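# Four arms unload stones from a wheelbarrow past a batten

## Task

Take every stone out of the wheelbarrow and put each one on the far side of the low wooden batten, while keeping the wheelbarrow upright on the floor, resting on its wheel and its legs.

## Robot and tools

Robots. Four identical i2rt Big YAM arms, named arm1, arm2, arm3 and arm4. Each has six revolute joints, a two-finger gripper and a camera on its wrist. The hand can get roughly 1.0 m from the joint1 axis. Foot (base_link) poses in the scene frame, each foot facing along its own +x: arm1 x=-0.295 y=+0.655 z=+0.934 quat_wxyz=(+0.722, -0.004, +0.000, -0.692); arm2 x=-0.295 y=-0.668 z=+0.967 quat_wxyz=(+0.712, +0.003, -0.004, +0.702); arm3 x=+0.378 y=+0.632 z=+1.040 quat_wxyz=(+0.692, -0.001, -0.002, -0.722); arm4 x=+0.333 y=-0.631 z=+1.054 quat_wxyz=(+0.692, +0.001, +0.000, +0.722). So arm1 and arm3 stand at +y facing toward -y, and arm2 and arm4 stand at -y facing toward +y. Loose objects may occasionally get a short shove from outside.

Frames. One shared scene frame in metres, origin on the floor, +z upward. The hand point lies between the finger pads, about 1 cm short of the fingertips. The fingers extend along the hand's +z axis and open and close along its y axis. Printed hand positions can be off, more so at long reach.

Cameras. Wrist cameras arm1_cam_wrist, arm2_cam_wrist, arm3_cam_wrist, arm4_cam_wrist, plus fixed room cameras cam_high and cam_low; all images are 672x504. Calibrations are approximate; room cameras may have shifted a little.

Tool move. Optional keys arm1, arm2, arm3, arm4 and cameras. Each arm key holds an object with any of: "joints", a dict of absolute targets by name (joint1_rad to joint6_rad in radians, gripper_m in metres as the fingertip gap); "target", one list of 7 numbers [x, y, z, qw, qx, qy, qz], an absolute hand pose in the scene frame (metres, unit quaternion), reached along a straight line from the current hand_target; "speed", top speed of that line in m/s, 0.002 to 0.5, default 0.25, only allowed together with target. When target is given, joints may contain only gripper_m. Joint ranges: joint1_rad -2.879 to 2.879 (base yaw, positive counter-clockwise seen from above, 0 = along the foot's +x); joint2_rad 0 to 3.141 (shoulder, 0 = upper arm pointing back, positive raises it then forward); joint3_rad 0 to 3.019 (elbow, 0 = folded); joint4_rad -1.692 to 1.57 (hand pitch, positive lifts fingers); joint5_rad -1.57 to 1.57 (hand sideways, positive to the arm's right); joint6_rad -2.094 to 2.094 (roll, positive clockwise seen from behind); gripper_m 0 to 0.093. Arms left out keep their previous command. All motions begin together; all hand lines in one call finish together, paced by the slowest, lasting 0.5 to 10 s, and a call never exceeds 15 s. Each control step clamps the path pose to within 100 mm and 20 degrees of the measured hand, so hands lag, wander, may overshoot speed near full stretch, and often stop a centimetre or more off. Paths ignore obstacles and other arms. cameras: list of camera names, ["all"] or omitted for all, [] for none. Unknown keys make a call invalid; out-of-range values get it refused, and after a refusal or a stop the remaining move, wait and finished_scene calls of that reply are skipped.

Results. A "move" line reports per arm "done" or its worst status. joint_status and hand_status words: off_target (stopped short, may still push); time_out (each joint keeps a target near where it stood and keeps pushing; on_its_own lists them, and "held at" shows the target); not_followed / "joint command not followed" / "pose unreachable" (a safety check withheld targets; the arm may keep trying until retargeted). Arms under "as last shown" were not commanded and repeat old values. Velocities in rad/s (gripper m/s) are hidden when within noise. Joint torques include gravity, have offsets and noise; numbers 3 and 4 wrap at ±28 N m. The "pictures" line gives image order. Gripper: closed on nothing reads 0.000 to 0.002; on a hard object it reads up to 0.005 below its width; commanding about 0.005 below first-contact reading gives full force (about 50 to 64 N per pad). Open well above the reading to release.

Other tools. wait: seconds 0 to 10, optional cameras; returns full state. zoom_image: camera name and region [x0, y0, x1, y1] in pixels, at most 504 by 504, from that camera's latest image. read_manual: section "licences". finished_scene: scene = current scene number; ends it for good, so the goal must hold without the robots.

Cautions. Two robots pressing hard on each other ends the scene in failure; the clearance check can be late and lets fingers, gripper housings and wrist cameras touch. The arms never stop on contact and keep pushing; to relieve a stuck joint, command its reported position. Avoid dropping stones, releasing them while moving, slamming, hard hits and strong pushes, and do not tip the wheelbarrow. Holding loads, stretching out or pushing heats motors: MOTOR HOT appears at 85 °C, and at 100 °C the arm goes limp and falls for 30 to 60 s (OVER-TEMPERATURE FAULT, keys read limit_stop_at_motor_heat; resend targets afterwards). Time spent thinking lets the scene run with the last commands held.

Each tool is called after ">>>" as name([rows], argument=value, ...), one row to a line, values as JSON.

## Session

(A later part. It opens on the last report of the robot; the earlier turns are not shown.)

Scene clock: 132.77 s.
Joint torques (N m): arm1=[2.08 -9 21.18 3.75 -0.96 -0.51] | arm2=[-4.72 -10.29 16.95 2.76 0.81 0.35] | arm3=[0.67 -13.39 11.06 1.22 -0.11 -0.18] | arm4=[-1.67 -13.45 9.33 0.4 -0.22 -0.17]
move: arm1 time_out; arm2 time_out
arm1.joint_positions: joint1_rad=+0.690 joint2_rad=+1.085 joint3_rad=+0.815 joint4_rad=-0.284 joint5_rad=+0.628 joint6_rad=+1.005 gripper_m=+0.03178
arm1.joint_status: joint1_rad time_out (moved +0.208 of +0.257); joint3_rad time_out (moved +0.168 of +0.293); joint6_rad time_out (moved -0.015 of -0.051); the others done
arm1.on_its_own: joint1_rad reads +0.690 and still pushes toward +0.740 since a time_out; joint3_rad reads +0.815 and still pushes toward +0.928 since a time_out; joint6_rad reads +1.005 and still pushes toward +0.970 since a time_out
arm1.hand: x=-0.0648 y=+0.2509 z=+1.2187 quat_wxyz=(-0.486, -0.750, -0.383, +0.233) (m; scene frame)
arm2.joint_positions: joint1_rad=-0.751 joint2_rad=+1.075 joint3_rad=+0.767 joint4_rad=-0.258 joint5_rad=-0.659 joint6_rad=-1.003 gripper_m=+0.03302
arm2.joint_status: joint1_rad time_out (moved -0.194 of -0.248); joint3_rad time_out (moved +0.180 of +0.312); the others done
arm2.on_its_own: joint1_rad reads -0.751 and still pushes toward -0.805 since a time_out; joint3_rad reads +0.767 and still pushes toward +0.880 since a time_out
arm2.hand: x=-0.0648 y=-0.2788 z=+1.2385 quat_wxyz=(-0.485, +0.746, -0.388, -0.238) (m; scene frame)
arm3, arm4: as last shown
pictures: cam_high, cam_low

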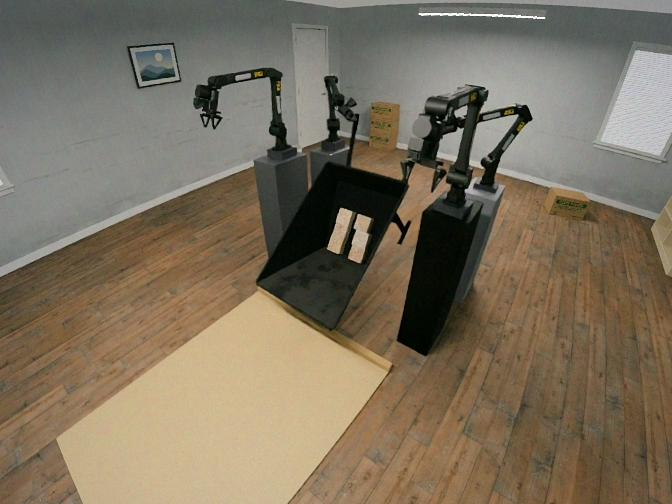

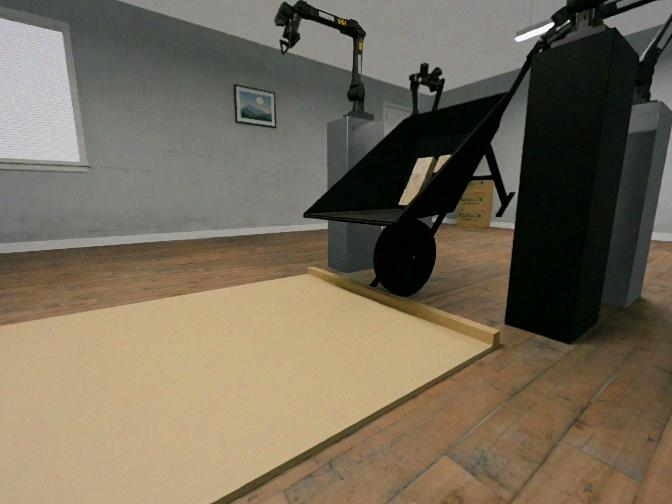

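>>> move(arm1={"joints": {"joint1_rad": 0.88, "joint2_rad": 1.155, "joint3_rad": 1.12, "joint4_rad": -0.28, "joint5_rad": 0.69, "joint6_rad": 0.9}}, arm2={"joints": {"joint1_rad": -0.935, "joint2_rad": 1.16, "joint3_rad": 1.09, "joint4_rad": -0.255, "joint5_rad": -0.71, "joint6_rad": -0.9}}, cameras=["cam_high", "cam_low"])

Scene clock: 136.53 s.
Joint torques (N m): arm1=[0.79 -11.52 21.29 4.07 -0.58 -0.55] | arm2=[-3.78 -13.04 17.07 3.02 0.43 0.4] | arm3=[0.62 -13.45 11.04 1.22 -0.11 -0.18] | arm4=[-1.61 -13.33 9.29 0.42 -0.22 -0.17]
Heat: arm1: hottest joint3_rad 45 °C; arm2: hottest joint3_rad 47 °C; arm3: hottest joint3_rad 41 °C; arm4: hottest joint3_rad 43 °C.
move: arm1 time_out; arm2 time_out
arm1.joint_positions: joint1_rad=+0.846 joint2_rad=+1.199 joint3_rad=+0.990 joint4_rad=-0.326 joint5_rad=+0.710 joint6_rad=+0.943 gripper_m=+0.03177
arm1.joint_status: joint3_rad time_out (moved +0.175 of +0.305); joint6_rad time_out (moved -0.063 of -0.105); the others done
arm1.on_its_own: joint3_rad reads +0.990 and still pushes toward +1.103 since a time_out; joint6_rad reads +0.943 and still pushes toward +0.900 since a time_out
arm1.hand: x=+0.0216 y=+0.2562 z=+1.2598 quat_wxyz=(-0.501, -0.707, -0.436, +0.242) (m; scene frame)
arm2.joint_positions: joint1_rad=-0.890 joint2_rad=+1.203 joint3_rad=+0.956 joint4_rad=-0.290 joint5_rad=-0.730 joint6_rad=-0.939 gripper_m=+0.03299
arm2.joint_status: joint3_rad time_out (moved +0.188 of +0.323); joint6_rad time_out (moved +0.064 of +0.103); the others done
arm2.on_its_own: joint3_rad reads +0.956 and still pushes toward +1.068 since a time_out; joint6_rad reads -0.939 and still pushes toward -0.900 since a time_out
arm2.hand: x=+0.0212 y=-0.2768 z=+1.2822 quat_wxyz=(-0.503, +0.704, -0.436, -0.246) (m; scene frame)
arm3, arm4: as last shown
pictures: cam_high, cam_low

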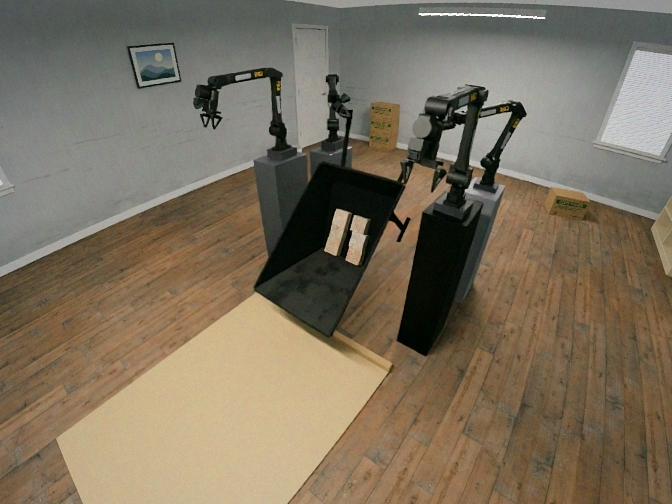

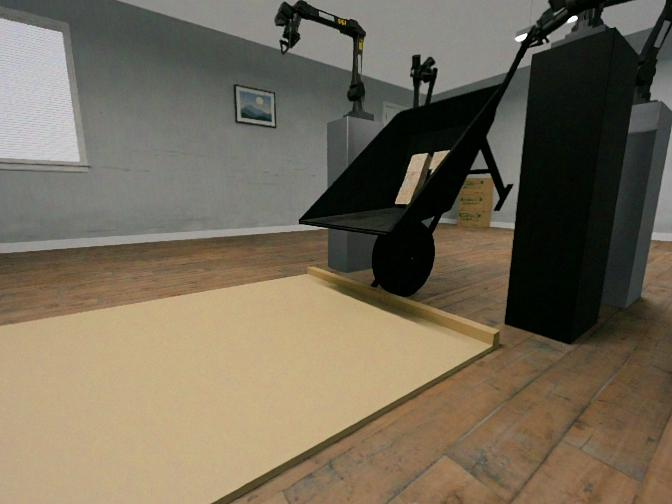

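>>> move(arm1={"joints": {"joint1_rad": 0.99, "joint2_rad": 1.286, "joint3_rad": 1.32, "joint4_rad": -0.36, "joint5_rad": 0.77, "joint6_rad": 0.8}}, arm2={"joints": {"joint1_rad": -1.04, "joint2_rad": 1.30, "joint3_rad": 1.30, "joint4_rad": -0.335, "joint5_rad": -0.79, "joint6_rad": -0.8}}, cameras=["cam_high", "cam_low"])

Scene clock: 139.93 s.
Joint torques (N m): arm1=[2.14 -13.27 21.37 4.25 -0.86 -1.03] | arm2=[-4.19 -13.63 17.2 3.41 0.94 0.95] | arm3=[0.62 -13.39 11.04 1.24 -0.11 -0.18] | arm4=[-1.67 -13.39 9.31 0.42 -0.22 -0.17]
move: arm1 time_out; arm2 time_out
arm1.joint_positions: joint1_rad=+0.939 joint2_rad=+1.327 joint3_rad=+1.176 joint4_rad=-0.411 joint5_rad=+0.796 joint6_rad=+0.898 gripper_m=+0.03176
arm1.joint_status: joint1_rad time_out (moved +0.093 of +0.144); joint3_rad time_out (moved +0.186 of +0.330); joint6_rad time_out (moved -0.044 of -0.143); the others done
arm1.on_its_own: joint1_rad reads +0.939 and still pushes toward +0.990 since a time_out; joint3_rad reads +1.176 and still pushes toward +1.289 since a time_out; joint6_rad reads +0.898 and still pushes toward +0.800 since a time_out
arm1.hand: x=+0.0861 y=+0.2554 z=+1.2884 quat_wxyz=(-0.494, -0.682, -0.468, +0.270) (m; scene frame)
arm2.joint_positions: joint1_rad=-0.991 joint2_rad=+1.326 joint3_rad=+1.134 joint4_rad=-0.380 joint5_rad=-0.825 joint6_rad=-0.897 gripper_m=+0.03298
arm2.joint_status: joint1_rad time_out (moved -0.100 of -0.150); joint3_rad time_out (moved +0.178 of +0.344); joint5_rad time_out (moved -0.095 of -0.060); joint6_rad time_out (moved +0.041 of +0.139); the others done
arm2.on_its_own: joint1_rad reads -0.991 and still pushes toward -1.040 since a time_out; joint3_rad reads +1.134 and still pushes toward +1.246 since a time_out; joint5_rad reads -0.825 and still pushes toward -0.790 since a time_out; joint6_rad reads -0.897 and still pushes toward -0.800 since a time_out
arm2.hand: x=+0.0850 y=-0.2805 z=+1.3089 quat_wxyz=(-0.494, +0.678, -0.469, -0.276) (m; scene frame)
arm3.joint_positions: joint1_rad=+1.597 joint2_rad=+1.500 joint3_rad=+1.488 joint4_rad=-1.214 joint5_rad=+0.004 joint6_rad=+0.017 gripper_m=+0.09399
arm3.hand: x=+0.9049 y=+0.6236 z=+1.3183 quat_wxyz=(-0.172, -0.016, -0.985, +0.004) (m; scene frame)
arm4.joint_positions: joint1_rad=-1.589 joint2_rad=+1.509 joint3_rad=+1.483 joint4_rad=-1.190 joint5_rad=+0.003 joint6_rad=+0.016 gripper_m=+0.09397
arm4.hand: x=+0.8668 y=-0.6197 z=+1.3266 quat_wxyz=(-0.176, +0.004, -0.984, -0.003) (m; scene frame)
pictures: cam_high, cam_low

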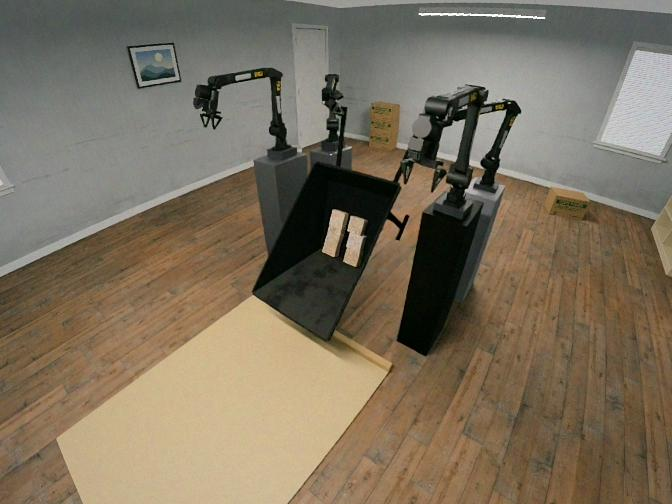

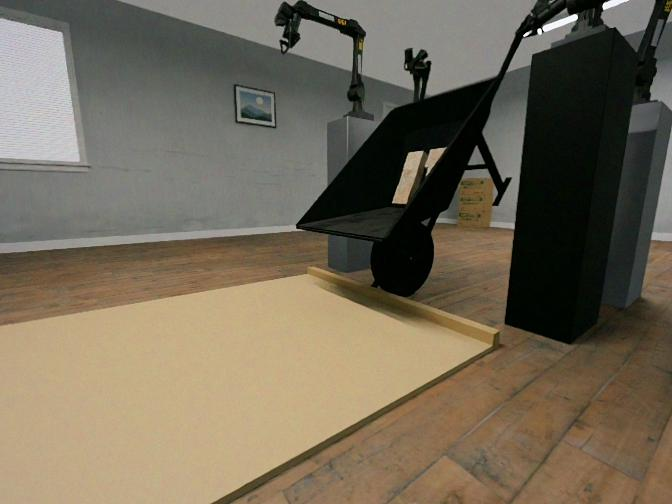

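>>> move(arm1={"joints": {"joint1_rad": 1.075, "joint2_rad": 1.47, "joint3_rad": 1.56, "joint4_rad": -0.355, "joint5_rad": 0.82, "joint6_rad": 0.71}}, arm2={"joints": {"joint1_rad": -1.13, "joint2_rad": 1.48, "joint3_rad": 1.535, "joint4_rad": -0.335, "joint5_rad": -0.85, "joint6_rad": -0.71}}, cameras=["cam_high", "cam_low"])

Scene clock: 143.73 s.
Joint torques (N m): arm1=[0.56 -14.04 21.5 4.57 -1.3 -0.78] | arm2=[-4.48 -15.44 17.31 3.54 1.13 0.74] | arm3=[0.62 -13.39 11.06 1.25 -0.11 -0.17] | arm4=[-1.67 -13.51 9.29 0.43 -0.22 -0.17]
Heat: arm1: hottest joint3_rad 48 °C; arm2: hottest joint3_rad 53 °C; arm3: hottest joint3_rad 41 °C; arm4: hottest joint3_rad 43 °C.
move: arm1 time_out; arm2 time_out
arm1.joint_positions: joint1_rad=+1.042 joint2_rad=+1.488 joint3_rad=+1.412 joint4_rad=-0.412 joint5_rad=+0.858 joint6_rad=+0.780 gripper_m=+0.03174
arm1.joint_status: joint3_rad time_out (moved +0.235 of +0.384); joint4_rad time_out (moved -0.002 of +0.056); joint5_rad time_out (moved +0.061 of +0.024); joint6_rad time_out (moved -0.118 of -0.188); the others done
arm1.on_its_own: joint3_rad reads +1.412 and still pushes toward +1.524 since a time_out; joint4_rad reads -0.412 and still pushes toward -0.355 since a time_out; joint5_rad reads +0.858 and still pushes toward +0.820 since a time_out; joint6_rad reads +0.780 and still pushes toward +0.710 since a time_out
arm1.hand: x=+0.1801 y=+0.2600 z=+1.3309 quat_wxyz=(-0.516, -0.631, -0.502, +0.287) (m; scene frame)
arm2.joint_positions: joint1_rad=-1.077 joint2_rad=+1.493 joint3_rad=+1.375 joint4_rad=-0.382 joint5_rad=-0.889 joint6_rad=-0.784 gripper_m=+0.03296
arm2.joint_status: joint1_rad time_out (moved -0.087 of -0.139); joint3_rad time_out (moved +0.241 of +0.401); joint5_rad time_out (moved -0.064 of -0.025); joint6_rad time_out (moved +0.114 of +0.187); the others done
arm2.on_its_own: joint1_rad reads -1.077 and still pushes toward -1.130 since a time_out; joint3_rad reads +1.375 and still pushes toward +1.487 since a time_out; joint5_rad reads -0.889 and still pushes toward -0.850 since a time_out; joint6_rad reads -0.784 and still pushes toward -0.710 since a time_out
arm2.hand: x=+0.1745 y=-0.2774 z=+1.3521 quat_wxyz=(-0.515, +0.633, -0.495, -0.298) (m; scene frame)
arm3, arm4: as last shown
pictures: cam_high, cam_low

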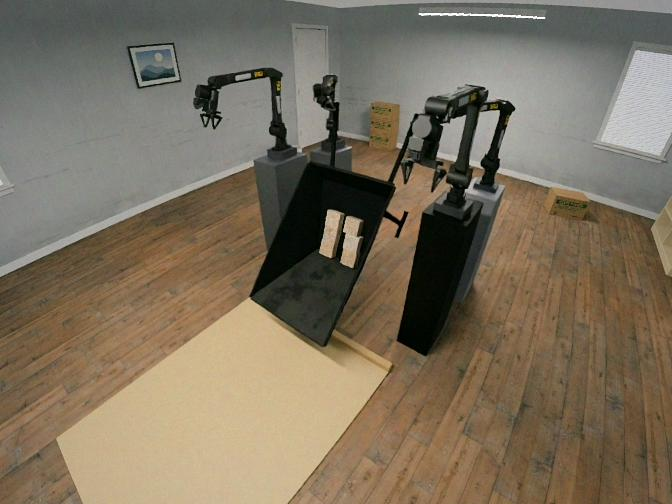

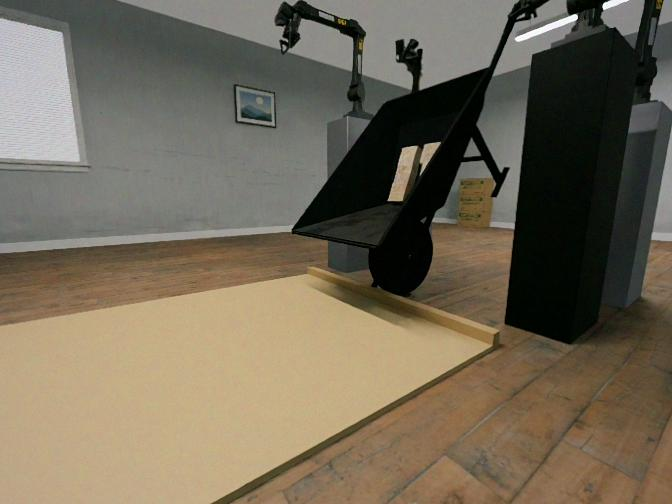

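>>> move(arm1={"joints": {"joint1_rad": 1.16, "joint2_rad": 1.69, "joint3_rad": 1.85, "joint4_rad": -0.36, "joint5_rad": 0.88, "joint6_rad": 0.55}}, arm2={"joints": {"joint1_rad": -1.22, "joint2_rad": 1.70, "joint3_rad": 1.84, "joint4_rad": -0.35, "joint5_rad": -0.905, "joint6_rad": -0.55}}, cameras=["cam_high", "cam_low"])

Scene clock: 147.23 s.
Joint torques (N m): arm1=[0.73 -17.26 21.49 4.38 -1.16 -0.62] | arm2=[-5.3 -18.37 17.39 2.99 1.4 0.61] | arm3=[0.62 -13.45 11.04 1.22 -0.11 -0.18] | arm4=[-1.67 -13.39 9.29 0.43 -0.23 -0.17]
move: arm1 time_out; arm2 time_out
arm1.joint_positions: joint1_rad=+1.125 joint2_rad=+1.707 joint3_rad=+1.729 joint4_rad=-0.411 joint5_rad=+0.913 joint6_rad=+0.602 gripper_m=+0.03173
arm1.joint_status: joint3_rad time_out (moved +0.317 of +0.438); joint5_rad time_out (moved +0.055 of +0.022); joint6_rad time_out (moved -0.178 of -0.230); the others done
arm1.on_its_own: joint3_rad reads +1.729 and still pushes toward +1.842 since a time_out; joint5_rad reads +0.913 and still pushes toward +0.880 since a time_out; joint6_rad reads +0.602 and still pushes toward +0.550 since a time_out
arm1.hand: x=+0.2867 y=+0.2622 z=+1.3710 quat_wxyz=(-0.535, -0.572, -0.535, +0.318) (m; scene frame)
arm2.joint_positions: joint1_rad=-1.157 joint2_rad=+1.707 joint3_rad=+1.688 joint4_rad=-0.385 joint5_rad=-0.951 joint6_rad=-0.612 gripper_m=+0.03280
arm2.joint_status: joint1_rad time_out (moved -0.080 of -0.143); joint3_rad time_out (moved +0.313 of +0.465); joint5_rad time_out (moved -0.061 of -0.016); joint6_rad time_out (moved +0.172 of +0.234); the others done
arm2.on_its_own: joint1_rad reads -1.157 and still pushes toward -1.220 since a time_out; joint3_rad reads +1.688 and still pushes toward +1.800 since a time_out; joint5_rad reads -0.951 and still pushes toward -0.905 since a time_out; joint6_rad reads -0.612 and still pushes toward -0.550 since a time_out
arm2.hand: x=+0.2782 y=-0.2784 z=+1.3922 quat_wxyz=(-0.531, +0.578, -0.525, -0.330) (m; scene frame)
arm3, arm4: as last shown
pictures: cam_high, cam_low

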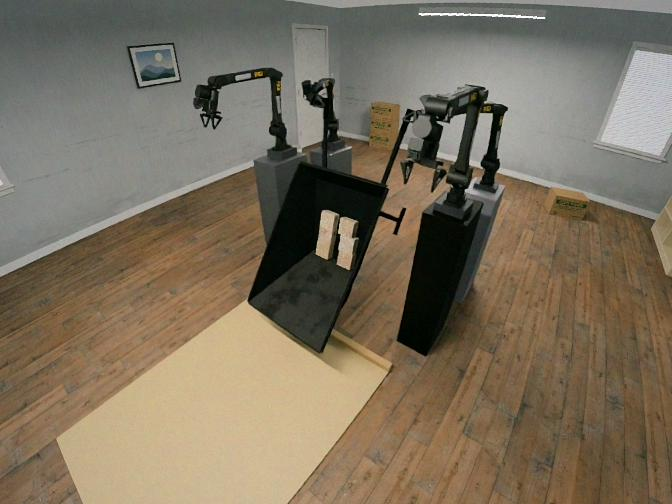

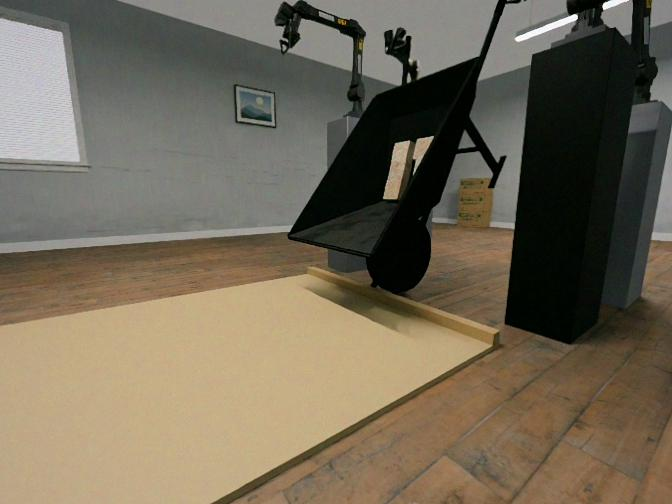

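>>> move(arm1={"joints": {"joint1_rad": 1.19, "joint2_rad": 1.85, "joint3_rad": 2.09, "joint4_rad": -0.29, "joint5_rad": 0.82, "joint6_rad": 0.36}}, arm2={"joints": {"joint1_rad": -1.24, "joint2_rad": 1.83, "joint3_rad": 2.03, "joint4_rad": -0.255, "joint5_rad": -0.84, "joint6_rad": -0.36}}, cameras=["cam_high", "cam_low"])

Scene clock: 152.53 s.
Joint torques (N m): arm1=[0.56 -20.6 20.71 4.98 -0.7 -0.36] | arm2=[-4.01 -22.01 17.11 4.29 0.59 0.4] | arm3=[0.67 -13.45 11.06 1.24 -0.11 -0.18] | arm4=[-1.67 -13.39 9.31 0.43 -0.23 -0.17]
move: arm1 time_out; arm2 time_out
arm1.joint_positions: joint1_rad=+1.157 joint2_rad=+1.878 joint3_rad=+1.986 joint4_rad=-0.354 joint5_rad=+0.839 joint6_rad=+0.383 gripper_m=+0.03161
arm1.joint_status: joint3_rad time_out (moved +0.257 of +0.361); joint4_rad time_out (moved +0.057 of +0.121); the others done
arm1.on_its_own: joint3_rad reads +1.986 and still pushes toward +2.090 since a time_out; joint4_rad reads -0.354 and still pushes toward -0.290 since a time_out
arm1.hand: x=+0.3727 y=+0.2606 z=+1.3993 quat_wxyz=(-0.564, -0.496, -0.578, +0.321) (m; scene frame)
arm2.joint_positions: joint1_rad=-1.193 joint2_rad=+1.853 joint3_rad=+1.907 joint4_rad=-0.316 joint5_rad=-0.862 joint6_rad=-0.402 gripper_m=+0.03249
arm2.joint_status: joint1_rad time_out (moved -0.036 of -0.083); joint3_rad time_out (moved +0.220 of +0.342); joint4_rad time_out (moved +0.069 of +0.130); joint6_rad time_out (moved +0.210 of +0.252); the others done
arm2.on_its_own: joint1_rad reads -1.193 and still pushes toward -1.240 since a time_out; joint3_rad reads +1.907 and still pushes toward +2.016 since a time_out; joint4_rad reads -0.316 and still pushes toward -0.255 since a time_out; joint6_rad reads -0.402 and still pushes toward -0.360 since a time_out
arm2.hand: x=+0.3618 y=-0.2827 z=+1.4193 quat_wxyz=(-0.562, +0.503, -0.572, -0.323) (m; scene frame)
arm3, arm4: as last shown
pictures: cam_high, cam_low

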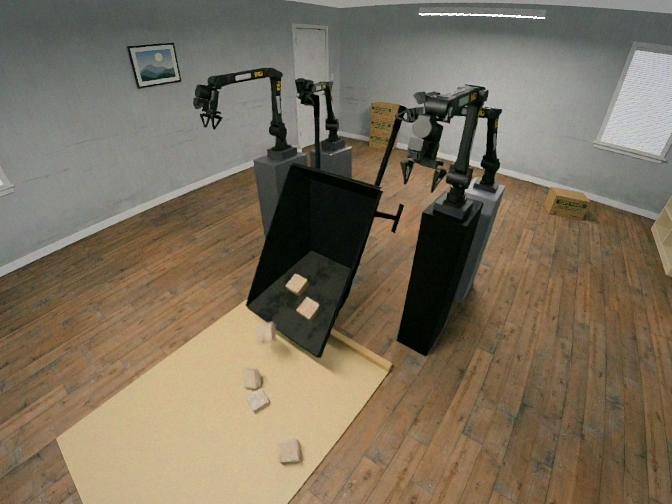

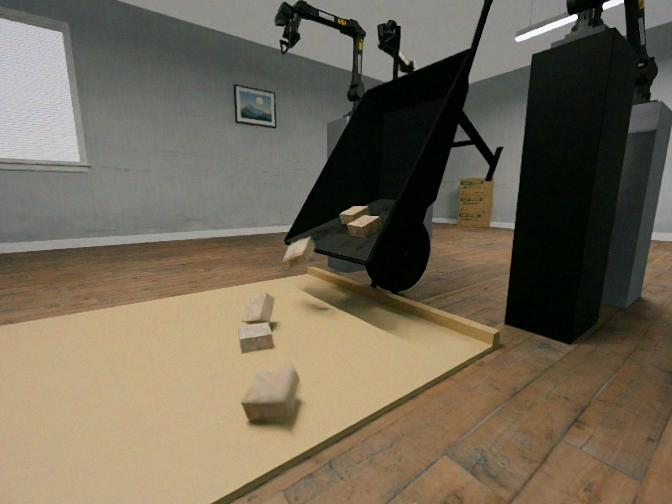

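>>> wait(seconds=1.0, cameras=["cam_high", "cam_low", "arm3_cam_wrist", "arm4_cam_wrist"])

Scene clock: 153.80 s.
Joint torques (N m): arm1=[0.73 -20.6 20.7 5 -0.7 -0.36] | arm2=[-3.96 -22.01 17.11 4.29 0.58 0.4] | arm3=[0.62 -13.45 11.06 1.25 -0.11 -0.17] | arm4=[-1.61 -13.45 9.31 0.43 -0.23 -0.18]
arm1.joint_positions: joint1_rad=+1.157 joint2_rad=+1.878 joint3_rad=+1.986 joint4_rad=-0.354 joint5_rad=+0.839 joint6_rad=+0.383 gripper_m=+0.03161
arm1.joint_status: joint3_rad time_out (moved +0.257 of +0.361); joint4_rad time_out (moved +0.057 of +0.121); the others done
arm1.on_its_own: joint3_rad reads +1.986 and still pushes toward +2.090 since a time_out; joint4_rad reads -0.354 and still pushes toward -0.290 since a time_out
arm1.hand: x=+0.3727 y=+0.2606 z=+1.3993 quat_wxyz=(-0.564, -0.496, -0.578, +0.321) (m; scene frame)
arm2.joint_positions: joint1_rad=-1.193 joint2_rad=+1.853 joint3_rad=+1.907 joint4_rad=-0.316 joint5_rad=-0.862 joint6_rad=-0.402 gripper_m=+0.03249
arm2.joint_status: joint1_rad time_out (moved -0.036 of -0.083); joint3_rad time_out (moved +0.220 of +0.342); joint4_rad time_out (moved +0.069 of +0.130); joint6_rad time_out (moved +0.210 of +0.252); the others done
arm2.on_its_own: joint1_rad reads -1.193 and still pushes toward -1.240 since a time_out; joint3_rad reads +1.907 and still pushes toward +2.016 since a time_out; joint4_rad reads -0.316 and still pushes toward -0.255 since a time_out; joint6_rad reads -0.402 and still pushes toward -0.360 since a time_out
arm2.hand: x=+0.3618 y=-0.2827 z=+1.4193 quat_wxyz=(-0.562, +0.503, -0.572, -0.323) (m; scene frame)
arm3.joint_positions: joint1_rad=+1.597 joint2_rad=+1.500 joint3_rad=+1.488 joint4_rad=-1.214 joint5_rad=+0.004 joint6_rad=+0.017 gripper_m=+0.09399
arm3.hand: x=+0.9049 y=+0.6236 z=+1.3183 quat_wxyz=(-0.172, -0.016, -0.985, +0.004) (m; scene frame)
arm4.joint_positions: joint1_rad=-1.589 joint2_rad=+1.509 joint3_rad=+1.483 joint4_rad=-1.190 joint5_rad=+0.003 joint6_rad=+0.016 gripper_m=+0.09397
arm4.hand: x=+0.8668 y=-0.6197 z=+1.3266 quat_wxyz=(-0.176, +0.004, -0.984, -0.003) (m; scene frame)
wait: 1.00 s; at rest from the start
pictures: arm3_cam_wrist, arm4_cam_wrist, cam_high, cam_low
camera_calibration:
arm3_cam_wrist: T_world_to_cam=[[-0.0191001, -0.999818, 0.000230873, 0.642228], [-0.959824, 0.0184008, 0.279998, 0.494664], [-0.279951, 0.00512639, -0.960001, 1.63693], [0, 0, 0, 1]]
arm4_cam_wrist: T_world_to_cam=[[0.00832328, -0.999946, 0.00629417, -0.637192], [-0.960522, -0.00624441, 0.278135, 0.462989], [-0.27808, -0.00836068, -0.960521, 1.63514], [0, 0, 0, 1]]

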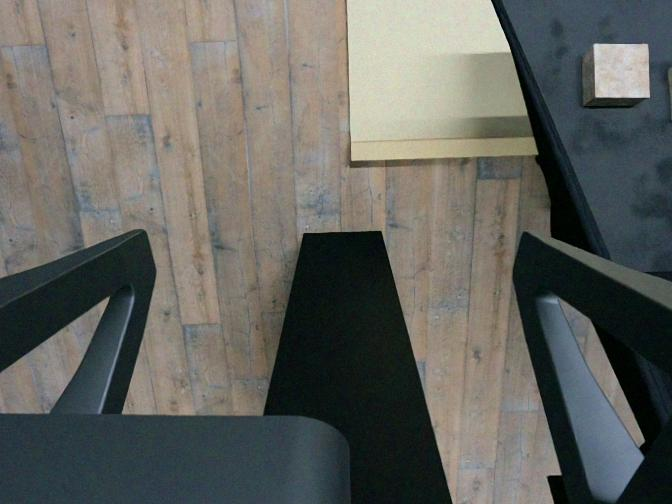

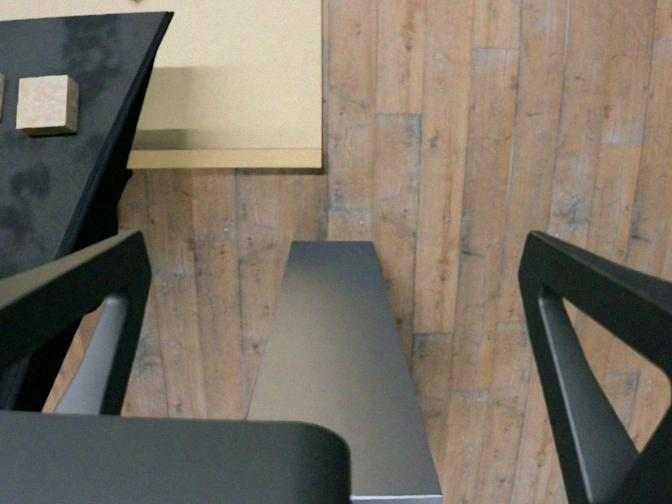

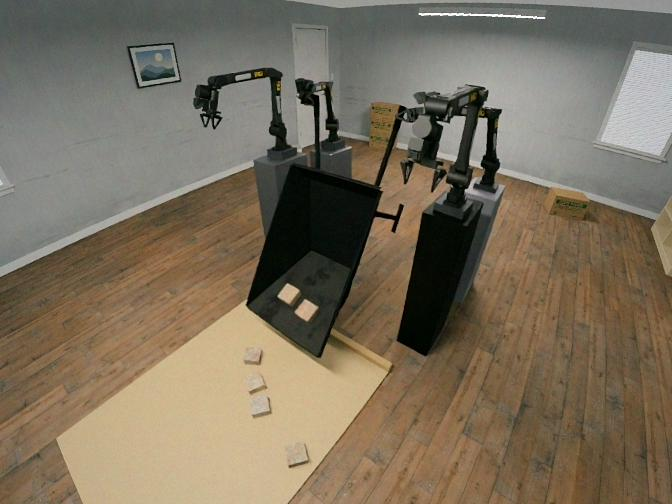

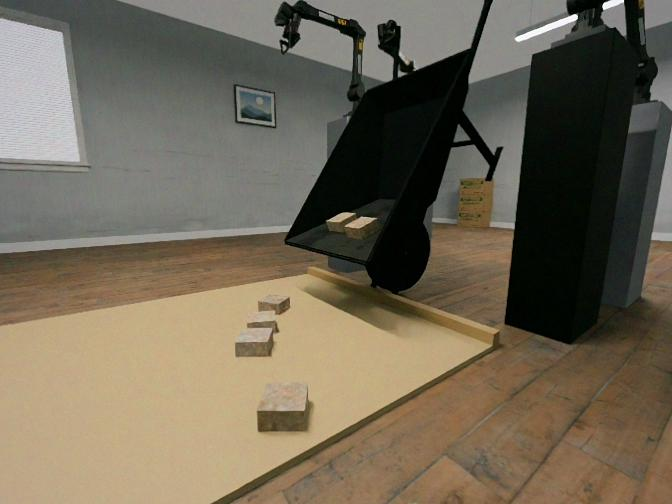

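>>> move(arm1={"joints": {"joint1_rad": 1.21, "joint2_rad": 2.03, "joint3_rad": 2.35, "joint4_rad": -0.23, "joint5_rad": 0.73, "joint6_rad": 0.12}}, arm2={"joints": {"joint1_rad": -1.265, "joint2_rad": 2.0, "joint3_rad": 2.28, "joint4_rad": -0.18, "joint5_rad": -0.73, "joint6_rad": -0.12}}, cameras=["cam_high", "cam_low"])

Scene clock: 156.67 s.
Joint torques (N m): arm1=[0.5 -23.18 20.07 4.46 -0.65 -0.54] | arm2=[-4.19 -24.06 17.43 4.68 1.41 0.7] | arm3=[0.67 -13.45 11.06 1.25 -0.11 -0.18] | arm4=[-1.67 -13.39 9.32 0.4 -0.23 -0.17]
move: arm1 time_out; arm2 time_out
arm1.joint_positions: joint1_rad=+1.178 joint2_rad=+2.062 joint3_rad=+2.253 joint4_rad=-0.280 joint5_rad=+0.746 joint6_rad=+0.165 gripper_m=+0.03145
arm1.joint_status: joint3_rad time_out (moved +0.267 of +0.364); joint6_rad time_out (moved -0.218 of -0.263); the others done
arm1.on_its_own: joint3_rad reads +2.253 and still pushes toward +2.350 since a time_out; joint6_rad reads +0.165 and still pushes toward +0.120 since a time_out
arm1.hand: x=+0.4518 y=+0.2616 z=+1.4196 quat_wxyz=(-0.601, -0.410, -0.603, +0.329) (m; scene frame)
arm2.joint_positions: joint1_rad=-1.215 joint2_rad=+2.020 joint3_rad=+2.148 joint4_rad=-0.249 joint5_rad=-0.771 joint6_rad=-0.193 gripper_m=+0.03202
arm2.joint_status: joint1_rad time_out (moved -0.022 of -0.072); joint3_rad time_out (moved +0.241 of +0.373); joint4_rad time_out (moved +0.067 of +0.136); joint5_rad time_out (moved +0.091 of +0.132); joint6_rad time_out (moved +0.209 of +0.282); the others done
arm2.on_its_own: joint1_rad reads -1.215 and still pushes toward -1.265 since a time_out; joint3_rad reads +2.148 and still pushes toward +2.261 since a time_out; joint4_rad reads -0.249 and still pushes toward -0.180 since a time_out; joint5_rad reads -0.771 and still pushes toward -0.730 since a time_out; joint6_rad reads -0.193 and still pushes toward -0.120 since a time_out
arm2.hand: x=+0.4384 y=-0.2846 z=+1.4391 quat_wxyz=(-0.595, +0.421, -0.601, -0.329) (m; scene frame)
arm3, arm4: as last shown
pictures: cam_high, cam_low

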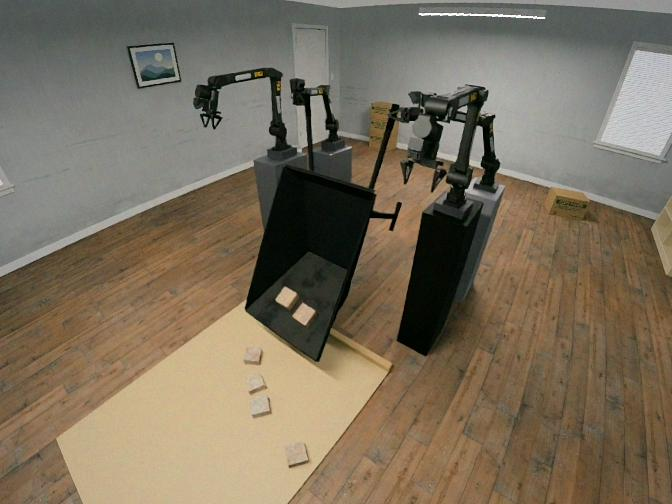

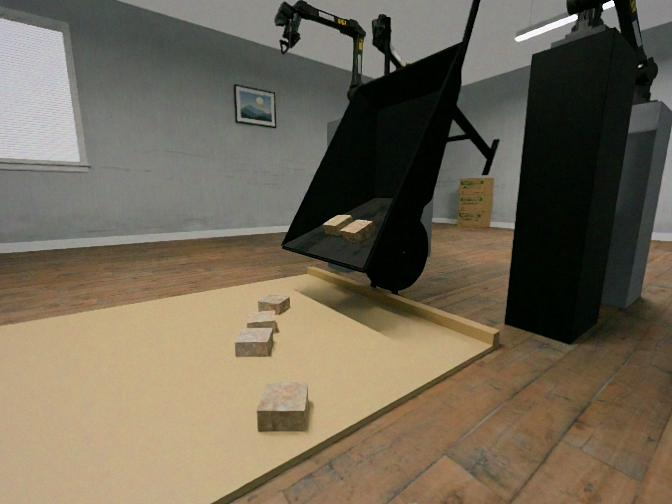

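>>> move(arm1={"joints": {"joint1_rad": 1.205, "joint2_rad": 2.17, "joint3_rad": 2.60, "joint4_rad": -0.31, "joint5_rad": 0.55, "joint6_rad": 0.03}}, arm2={"joints": {"joint1_rad": -1.245, "joint2_rad": 2.10, "joint3_rad": 2.45, "joint4_rad": -0.23, "joint5_rad": -0.56, "joint6_rad": -0.035}}, cameras=["cam_high", "cam_low"])

Scene clock: 162.00 s.
Joint torques (N m): arm1=[0.21 -25.35 19.92 2.58 -0.99 -0.28] | arm2=[-2.73 -25.7 17.42 2.65 1.71 0.39] | arm3=[0.67 -13.45 11.06 1.22 -0.11 -0.17] | arm4=[-1.73 -13.39 9.32 0.43 -0.22 -0.17]
Heat: arm1: hottest joint3_rad 52 °C; arm2: hottest joint3_rad 58 °C; arm3: hottest joint3_rad 42 °C; arm4: hottest joint3_rad 44 °C.
move: arm1 time_out; arm2 time_out
arm1.joint_positions: joint1_rad=+1.176 joint2_rad=+2.210 joint3_rad=+2.503 joint4_rad=-0.317 joint5_rad=+0.574 joint6_rad=+0.045 gripper_m=+0.03129
arm1.joint_status: joint3_rad time_out (moved +0.250 of +0.347); the others done
arm1.on_its_own: joint3_rad reads +2.503 and still pushes toward +2.600 since a time_out
arm1.hand: x=+0.5073 y=+0.2645 z=+1.4314 quat_wxyz=(-0.631, -0.326, -0.635, +0.305) (m; scene frame)
arm2.joint_positions: joint1_rad=-1.211 joint2_rad=+2.124 joint3_rad=+2.317 joint4_rad=-0.252 joint5_rad=-0.610 joint6_rad=-0.077 gripper_m=+0.03105
arm2.joint_status: joint3_rad time_out (moved +0.168 of +0.302); joint5_rad time_out (moved +0.161 of +0.211); joint6_rad time_out (moved +0.117 of +0.158); the others done
arm2.on_its_own: joint3_rad reads +2.317 and still pushes toward +2.429 since a time_out; joint5_rad reads -0.610 and still pushes toward -0.560 since a time_out; joint6_rad reads -0.077 and still pushes toward -0.035 since a time_out
arm2.hand: x=+0.4875 y=-0.2863 z=+1.4488 quat_wxyz=(-0.621, +0.344, -0.634, -0.307) (m; scene frame)
arm3, arm4: as last shown
pictures: cam_high, cam_low

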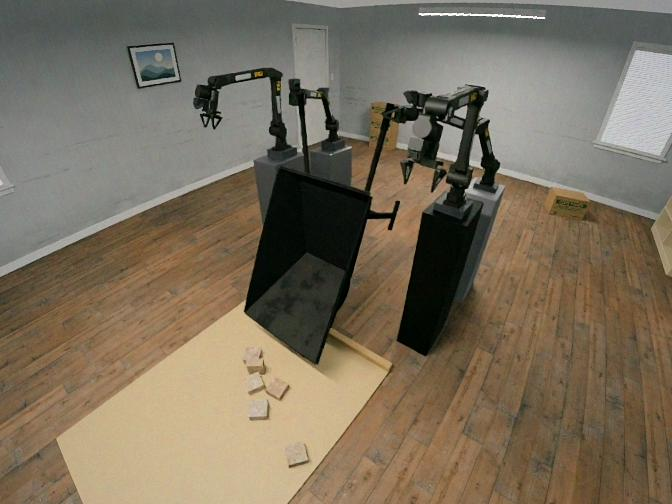

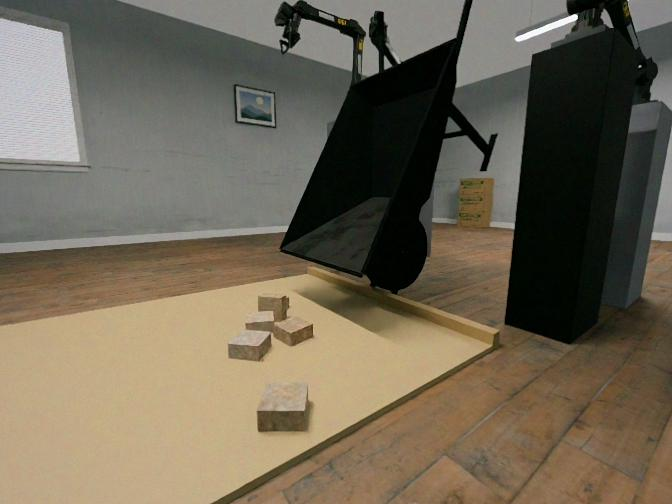

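>>> move(arm1={"target": [0.255, 0.262, 1.39, 0.5152, 0.5548, 0.5587, -0.3385], "speed": 0.12}, arm2={"target": [0.245, -0.279, 1.41, 0.5152, -0.5548, 0.5587, 0.3385], "speed": 0.12}, cameras=["cam_high", "cam_low"])

Scene clock: 166.57 s.
Joint torques (N m): arm1=[-2.32 -17.49 12.85 1.63 1.46 -0.64] | arm2=[0.85 -18.32 10.67 1.98 -0.02 0.02] | arm3=[0.67 -13.45 11.04 1.24 -0.11 -0.18] | arm4=[-1.67 -13.45 9.31 0.42 -0.22 -0.17]
move: arm1 off_target; arm2 off_target
arm1.joint_positions: joint1_rad=+1.107 joint2_rad=+1.662 joint3_rad=+1.676 joint4_rad=-0.451 joint5_rad=+0.861 joint6_rad=+0.584 gripper_m=+0.03123
arm1.hand: x=+0.2690 y=+0.2621 z=+1.3620 quat_wxyz=(-0.515, -0.563, -0.564, +0.314) (m; scene frame)
arm1.hand_target: x=+0.2559 y=+0.2631 z=+1.3897 quat_wxyz=(-0.517, -0.554, -0.560, +0.335) (m; scene frame)
arm1.hand_status: off_target (0.031 m and 3.0 deg from the pose sent, 0.256 m and 30.9 deg at the start)
arm2.joint_positions: joint1_rad=-1.138 joint2_rad=+1.632 joint3_rad=+1.603 joint4_rad=-0.426 joint5_rad=-0.902 joint6_rad=-0.528 gripper_m=+0.02741
arm2.on_its_own: gripper_m moved -0.00364 toward your old target +0.02400
arm2.hand: x=+0.2496 y=-0.2824 z=+1.3851 quat_wxyz=(-0.499, +0.551, -0.573, -0.345) (m; scene frame)
arm2.hand_target: x=+0.2444 y=-0.2802 z=+1.4105 quat_wxyz=(-0.517, +0.554, -0.558, -0.338) (m; scene frame)
arm2.hand_status: off_target (0.026 m and 2.6 deg from the pose sent, 0.246 m and 28.6 deg at the start)
arm3, arm4: as last shown
pictures: cam_high, cam_low

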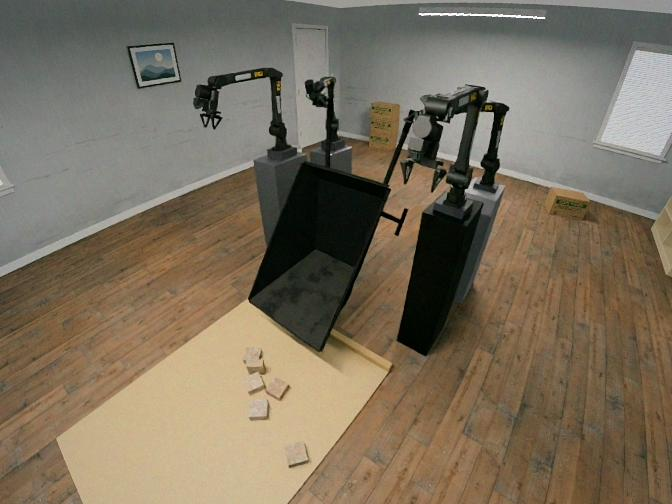

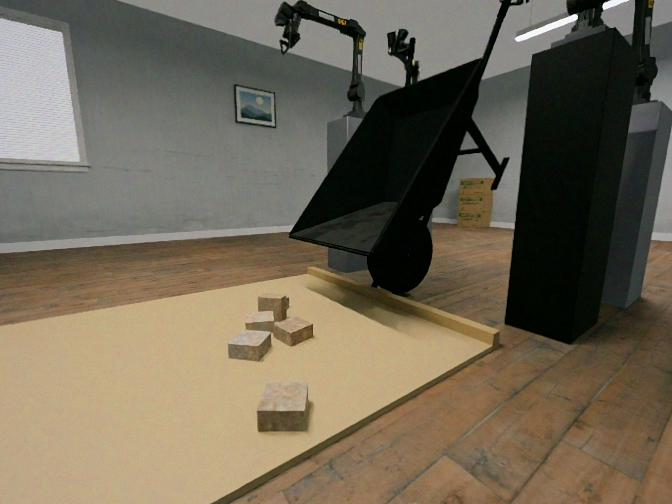

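>>> move(cameras=["arm1_cam_wrist", "arm2_cam_wrist"])

Scene clock: 166.87 s.
Joint torques (N m): arm1=[-2.32 -17.49 12.82 1.61 1.46 -0.63] | arm2=[0.85 -18.37 10.67 1.96 -0.02 0.04] | arm3=[0.56 -13.39 11.06 1.22 -0.11 -0.18] | arm4=[-1.73 -13.45 9.31 0.44 -0.22 -0.17]
Heat: arm1: hottest joint3_rad 52 °C; arm2: hottest joint3_rad 57 °C; arm3: hottest joint3_rad 42 °C; arm4: hottest joint3_rad 44 °C.
Joint velocities: within noise
arm1.joint_positions: joint1_rad=+1.107 joint2_rad=+1.662 joint3_rad=+1.676 joint4_rad=-0.451 joint5_rad=+0.861 joint6_rad=+0.584 gripper_m=+0.03123
arm1.joint_status: not commanded
arm1.hand: x=+0.2690 y=+0.2621 z=+1.3620 quat_wxyz=(-0.515, -0.563, -0.564, +0.314) (m; scene frame)
arm1.hand_target: x=+0.2559 y=+0.2631 z=+1.3897 quat_wxyz=(-0.517, -0.554, -0.560, +0.335) (m; scene frame)
arm1.hand_status: off_target (0.031 m and 3.0 deg from the pose sent, 0.256 m and 30.9 deg at the start)
arm2.joint_positions: joint1_rad=-1.138 joint2_rad=+1.632 joint3_rad=+1.603 joint4_rad=-0.428 joint5_rad=-0.902 joint6_rad=-0.528 gripper_m=+0.02737
arm2.joint_status: not commanded
arm2.hand: x=+0.2495 y=-0.2824 z=+1.3848 quat_wxyz=(-0.498, +0.551, -0.573, -0.346) (m; scene frame)
arm2.hand_target: x=+0.2443 y=-0.2802 z=+1.4103 quat_wxyz=(-0.516, +0.554, -0.559, -0.338) (m; scene frame)
arm2.hand_status: off_target (0.026 m and 2.7 deg from the pose sent, 0.246 m and 28.6 deg at the start)
arm3.joint_positions: joint1_rad=+1.597 joint2_rad=+1.500 joint3_rad=+1.488 joint4_rad=-1.214 joint5_rad=+0.004 joint6_rad=+0.017 gripper_m=+0.09399
arm3.joint_status: not commanded
arm3.hand: x=+0.9049 y=+0.6236 z=+1.3183 quat_wxyz=(-0.172, -0.016, -0.985, +0.004) (m; scene frame)
arm3.hand_target: x=+0.9114 y=+0.6253 z=+1.3252 quat_wxyz=(-0.186, -0.008, -0.983, +0.004) (m; scene frame)
arm3.hand_status: not commanded
arm4.joint_positions: joint1_rad=-1.589 joint2_rad=+1.509 joint3_rad=+1.483 joint4_rad=-1.190 joint5_rad=+0.003 joint6_rad=+0.016 gripper_m=+0.09397
arm4.joint_status: not commanded
arm4.hand: x=+0.8668 y=-0.6197 z=+1.3266 quat_wxyz=(-0.176, +0.004, -0.984, -0.003) (m; scene frame)
arm4.hand_target: x=+0.8678 y=-0.6249 z=+1.3384 quat_wxyz=(-0.185, +0.006, -0.983, -0.002) (m; scene frame)
arm4.hand_status: not commanded
pictures: arm1_cam_wrist, arm2_cam_wrist
camera_calibration:
arm1_cam_wrist: T_world_to_cam=[[-0.956317, -0.171187, -0.236967, 0.625794], [0.00575687, 0.799423, -0.600741, 0.61341], [0.292276, -0.575863, -0.763516, 1.23545], [0, 0, 0, 1]] pos_world=[0.233834, 0.328202, 1.46008]
arm2_cam_wrist: T_world_to_cam=[[0.978286, -0.134314, 0.157848, -0.498615], [-0.00888267, -0.78807, -0.615521, 0.637728], [0.207068, 0.600754, -0.772151, 1.31266], [0, 0, 0, 1]] pos_world=[0.221643, -0.352981, 1.48481]

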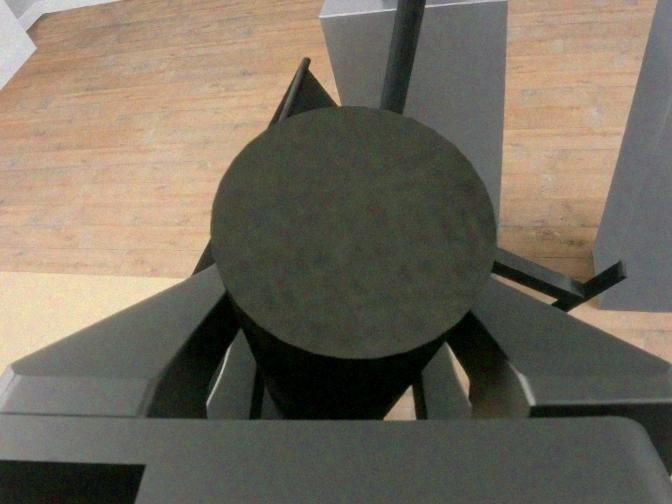

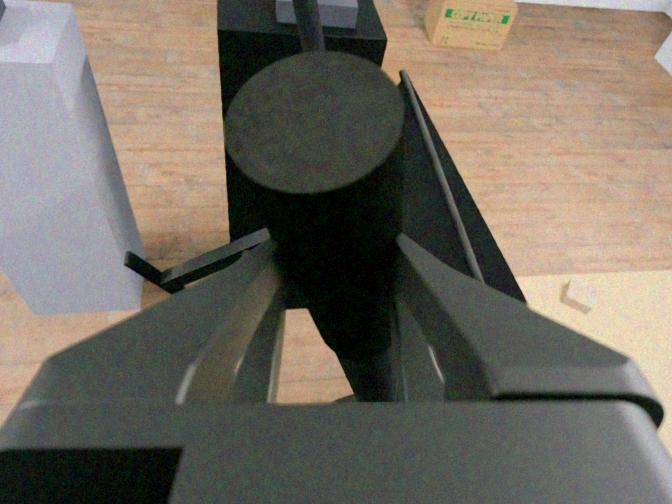

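>>> move(arm2={"target": [0.250, -0.255, 1.405, 0.5152, -0.5548, 0.5587, 0.3385], "speed": 0.05, "joints": {"gripper_m": 0.036}}, cameras=["arm2_cam_wrist"])

Scene clock: 169.20 s.
Joint torques (N m): arm1=[-2.55 -17.2 13.18 1.76 0.89 -0.73] | arm2=[1.2 -15.33 12.81 2.86 0.61 0.21] | arm3=[0.67 -13.45 11.06 1.24 -0.11 -0.18] | arm4=[-1.67 -13.45 9.32 0.44 -0.22 -0.17]
move: arm2 off_target
arm1.joint_positions: joint1_rad=+1.110 joint2_rad=+1.659 joint3_rad=+1.671 joint4_rad=-0.455 joint5_rad=+0.875 joint6_rad=+0.594 gripper_m=+0.03123
arm1.hand: x=+0.2670 y=+0.2641 z=+1.3612 quat_wxyz=(-0.514, -0.567, -0.560, +0.317) (m; scene frame)
arm2.joint_positions: joint1_rad=-1.109 joint2_rad=+1.632 joint3_rad=+1.603 joint4_rad=-0.428 joint5_rad=-0.888 joint6_rad=-0.528 gripper_m=+0.03603
arm2.joint_status: all done
arm2.hand: x=+0.2401 y=-0.2674 z=+1.3841 quat_wxyz=(-0.495, +0.558, -0.569, -0.347) (m; scene frame)
arm2.hand_target: x=+0.2482 y=-0.2561 z=+1.4048 quat_wxyz=(-0.515, +0.555, -0.558, -0.339) (m; scene frame)
arm2.hand_status: off_target (0.026 m and 2.8 deg from the pose sent, 0.034 m and 2.7 deg at the start)
arm3, arm4: as last shown
pictures: arm2_cam_wrist
camera_calibration:
arm2_cam_wrist: T_world_to_cam=[[0.979938, -0.117205, 0.161199, -0.487764], [0.00586448, -0.791503, -0.611137, 0.638542], [0.199217, 0.599822, -0.774936, 1.31052], [0, 0, 0, 1]]

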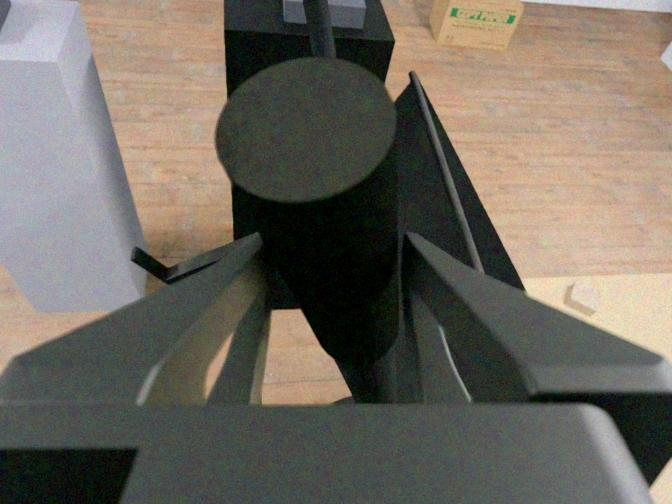

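>>> move(arm2={"target": [0.243, -0.258, 1.43, 0.5152, -0.5548, 0.5587, 0.3385], "speed": 0.05, "joints": {"gripper_m": 0.042}}, cameras=[])

>>> move(arm2={"joints": {"gripper_m": 0.022}}, cameras=["arm2_cam_wrist", "arm1_cam_wrist"])

Scene clock: 172.47 s.
move: arm2 off_target
arm2.joint_status: all done
arm2.hand_status: off_target (0.050 m and 4.0 deg from the pose sent, 0.047 m and 2.8 deg at the start)
pictures: none

Scene clock: 173.00 s.
Joint torques (N m): arm1=[-2.49 -16.85 13.71 2.02 0.74 -0.8] | arm2=[1.44 -16.91 15.05 1.94 0.35 0.24] | arm3=[0.67 -13.45 11.06 1.24 -0.11 -0.17] | arm4=[-1.67 -13.39 9.31 0.43 -0.23 -0.17]
move: arm2 off_target
arm1.joint_positions: joint1_rad=+1.111 joint2_rad=+1.655 joint3_rad=+1.666 joint4_rad=-0.461 joint5_rad=+0.878 joint6_rad=+0.604 gripper_m=+0.03123
arm1.hand: x=+0.2647 y=+0.2650 z=+1.3601 quat_wxyz=(-0.513, -0.569, -0.559, +0.317) (m; scene frame)
arm2.joint_positions: joint1_rad=-1.109 joint2_rad=+1.627 joint3_rad=+1.603 joint4_rad=-0.460 joint5_rad=-0.882 joint6_rad=-0.528 gripper_m=+0.02864
arm2.joint_status: gripper_m off_target (ended at +0.02867, target +0.02200)
arm2.hand: x=+0.2372 y=-0.2692 z=+1.3816 quat_wxyz=(-0.485, +0.556, -0.578, -0.349) (m; scene frame)
arm3.joint_positions: joint1_rad=+1.597 joint2_rad=+1.500 joint3_rad=+1.488 joint4_rad=-1.214 joint5_rad=+0.004 joint6_rad=+0.017 gripper_m=+0.09399
arm3.hand: x=+0.9049 y=+0.6236 z=+1.3183 quat_wxyz=(-0.172, -0.016, -0.985, +0.004) (m; scene frame)
arm4.joint_positions: joint1_rad=-1.589 joint2_rad=+1.509 joint3_rad=+1.483 joint4_rad=-1.190 joint5_rad=+0.003 joint6_rad=+0.016 gripper_m=+0.09397
arm4.hand: x=+0.8668 y=-0.6197 z=+1.3266 quat_wxyz=(-0.176, +0.004, -0.984, -0.003) (m; scene frame)
pictures: arm1_cam_wrist, arm2_cam_wrist
camera_calibration:
arm1_cam_wrist: T_world_to_cam=[[-0.958248, -0.154533, -0.240583, 0.622801], [0.0209372, 0.801202, -0.598028, 0.601824], [0.285171, -0.578096, -0.764515, 1.24082], [0, 0, 0, 1]]
arm2_cam_wrist: T_world_to_cam=[[0.982882, -0.119858, 0.139918, -0.45677], [-0.012206, -0.800144, -0.599684, 0.621728], [0.183831, 0.58771, -0.78791, 1.32857], [0, 0, 0, 1]]

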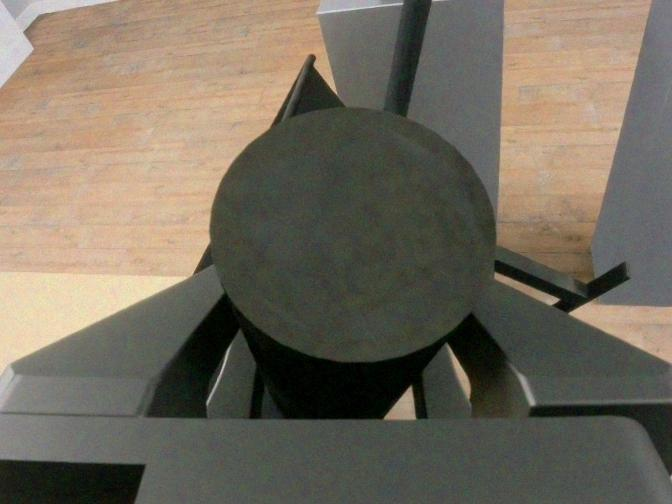

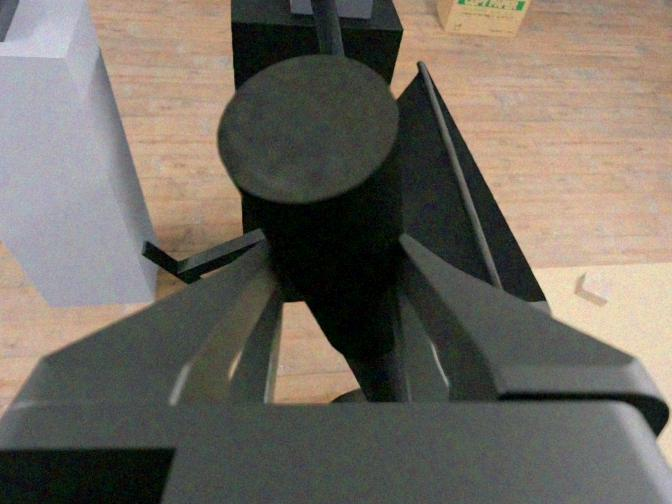

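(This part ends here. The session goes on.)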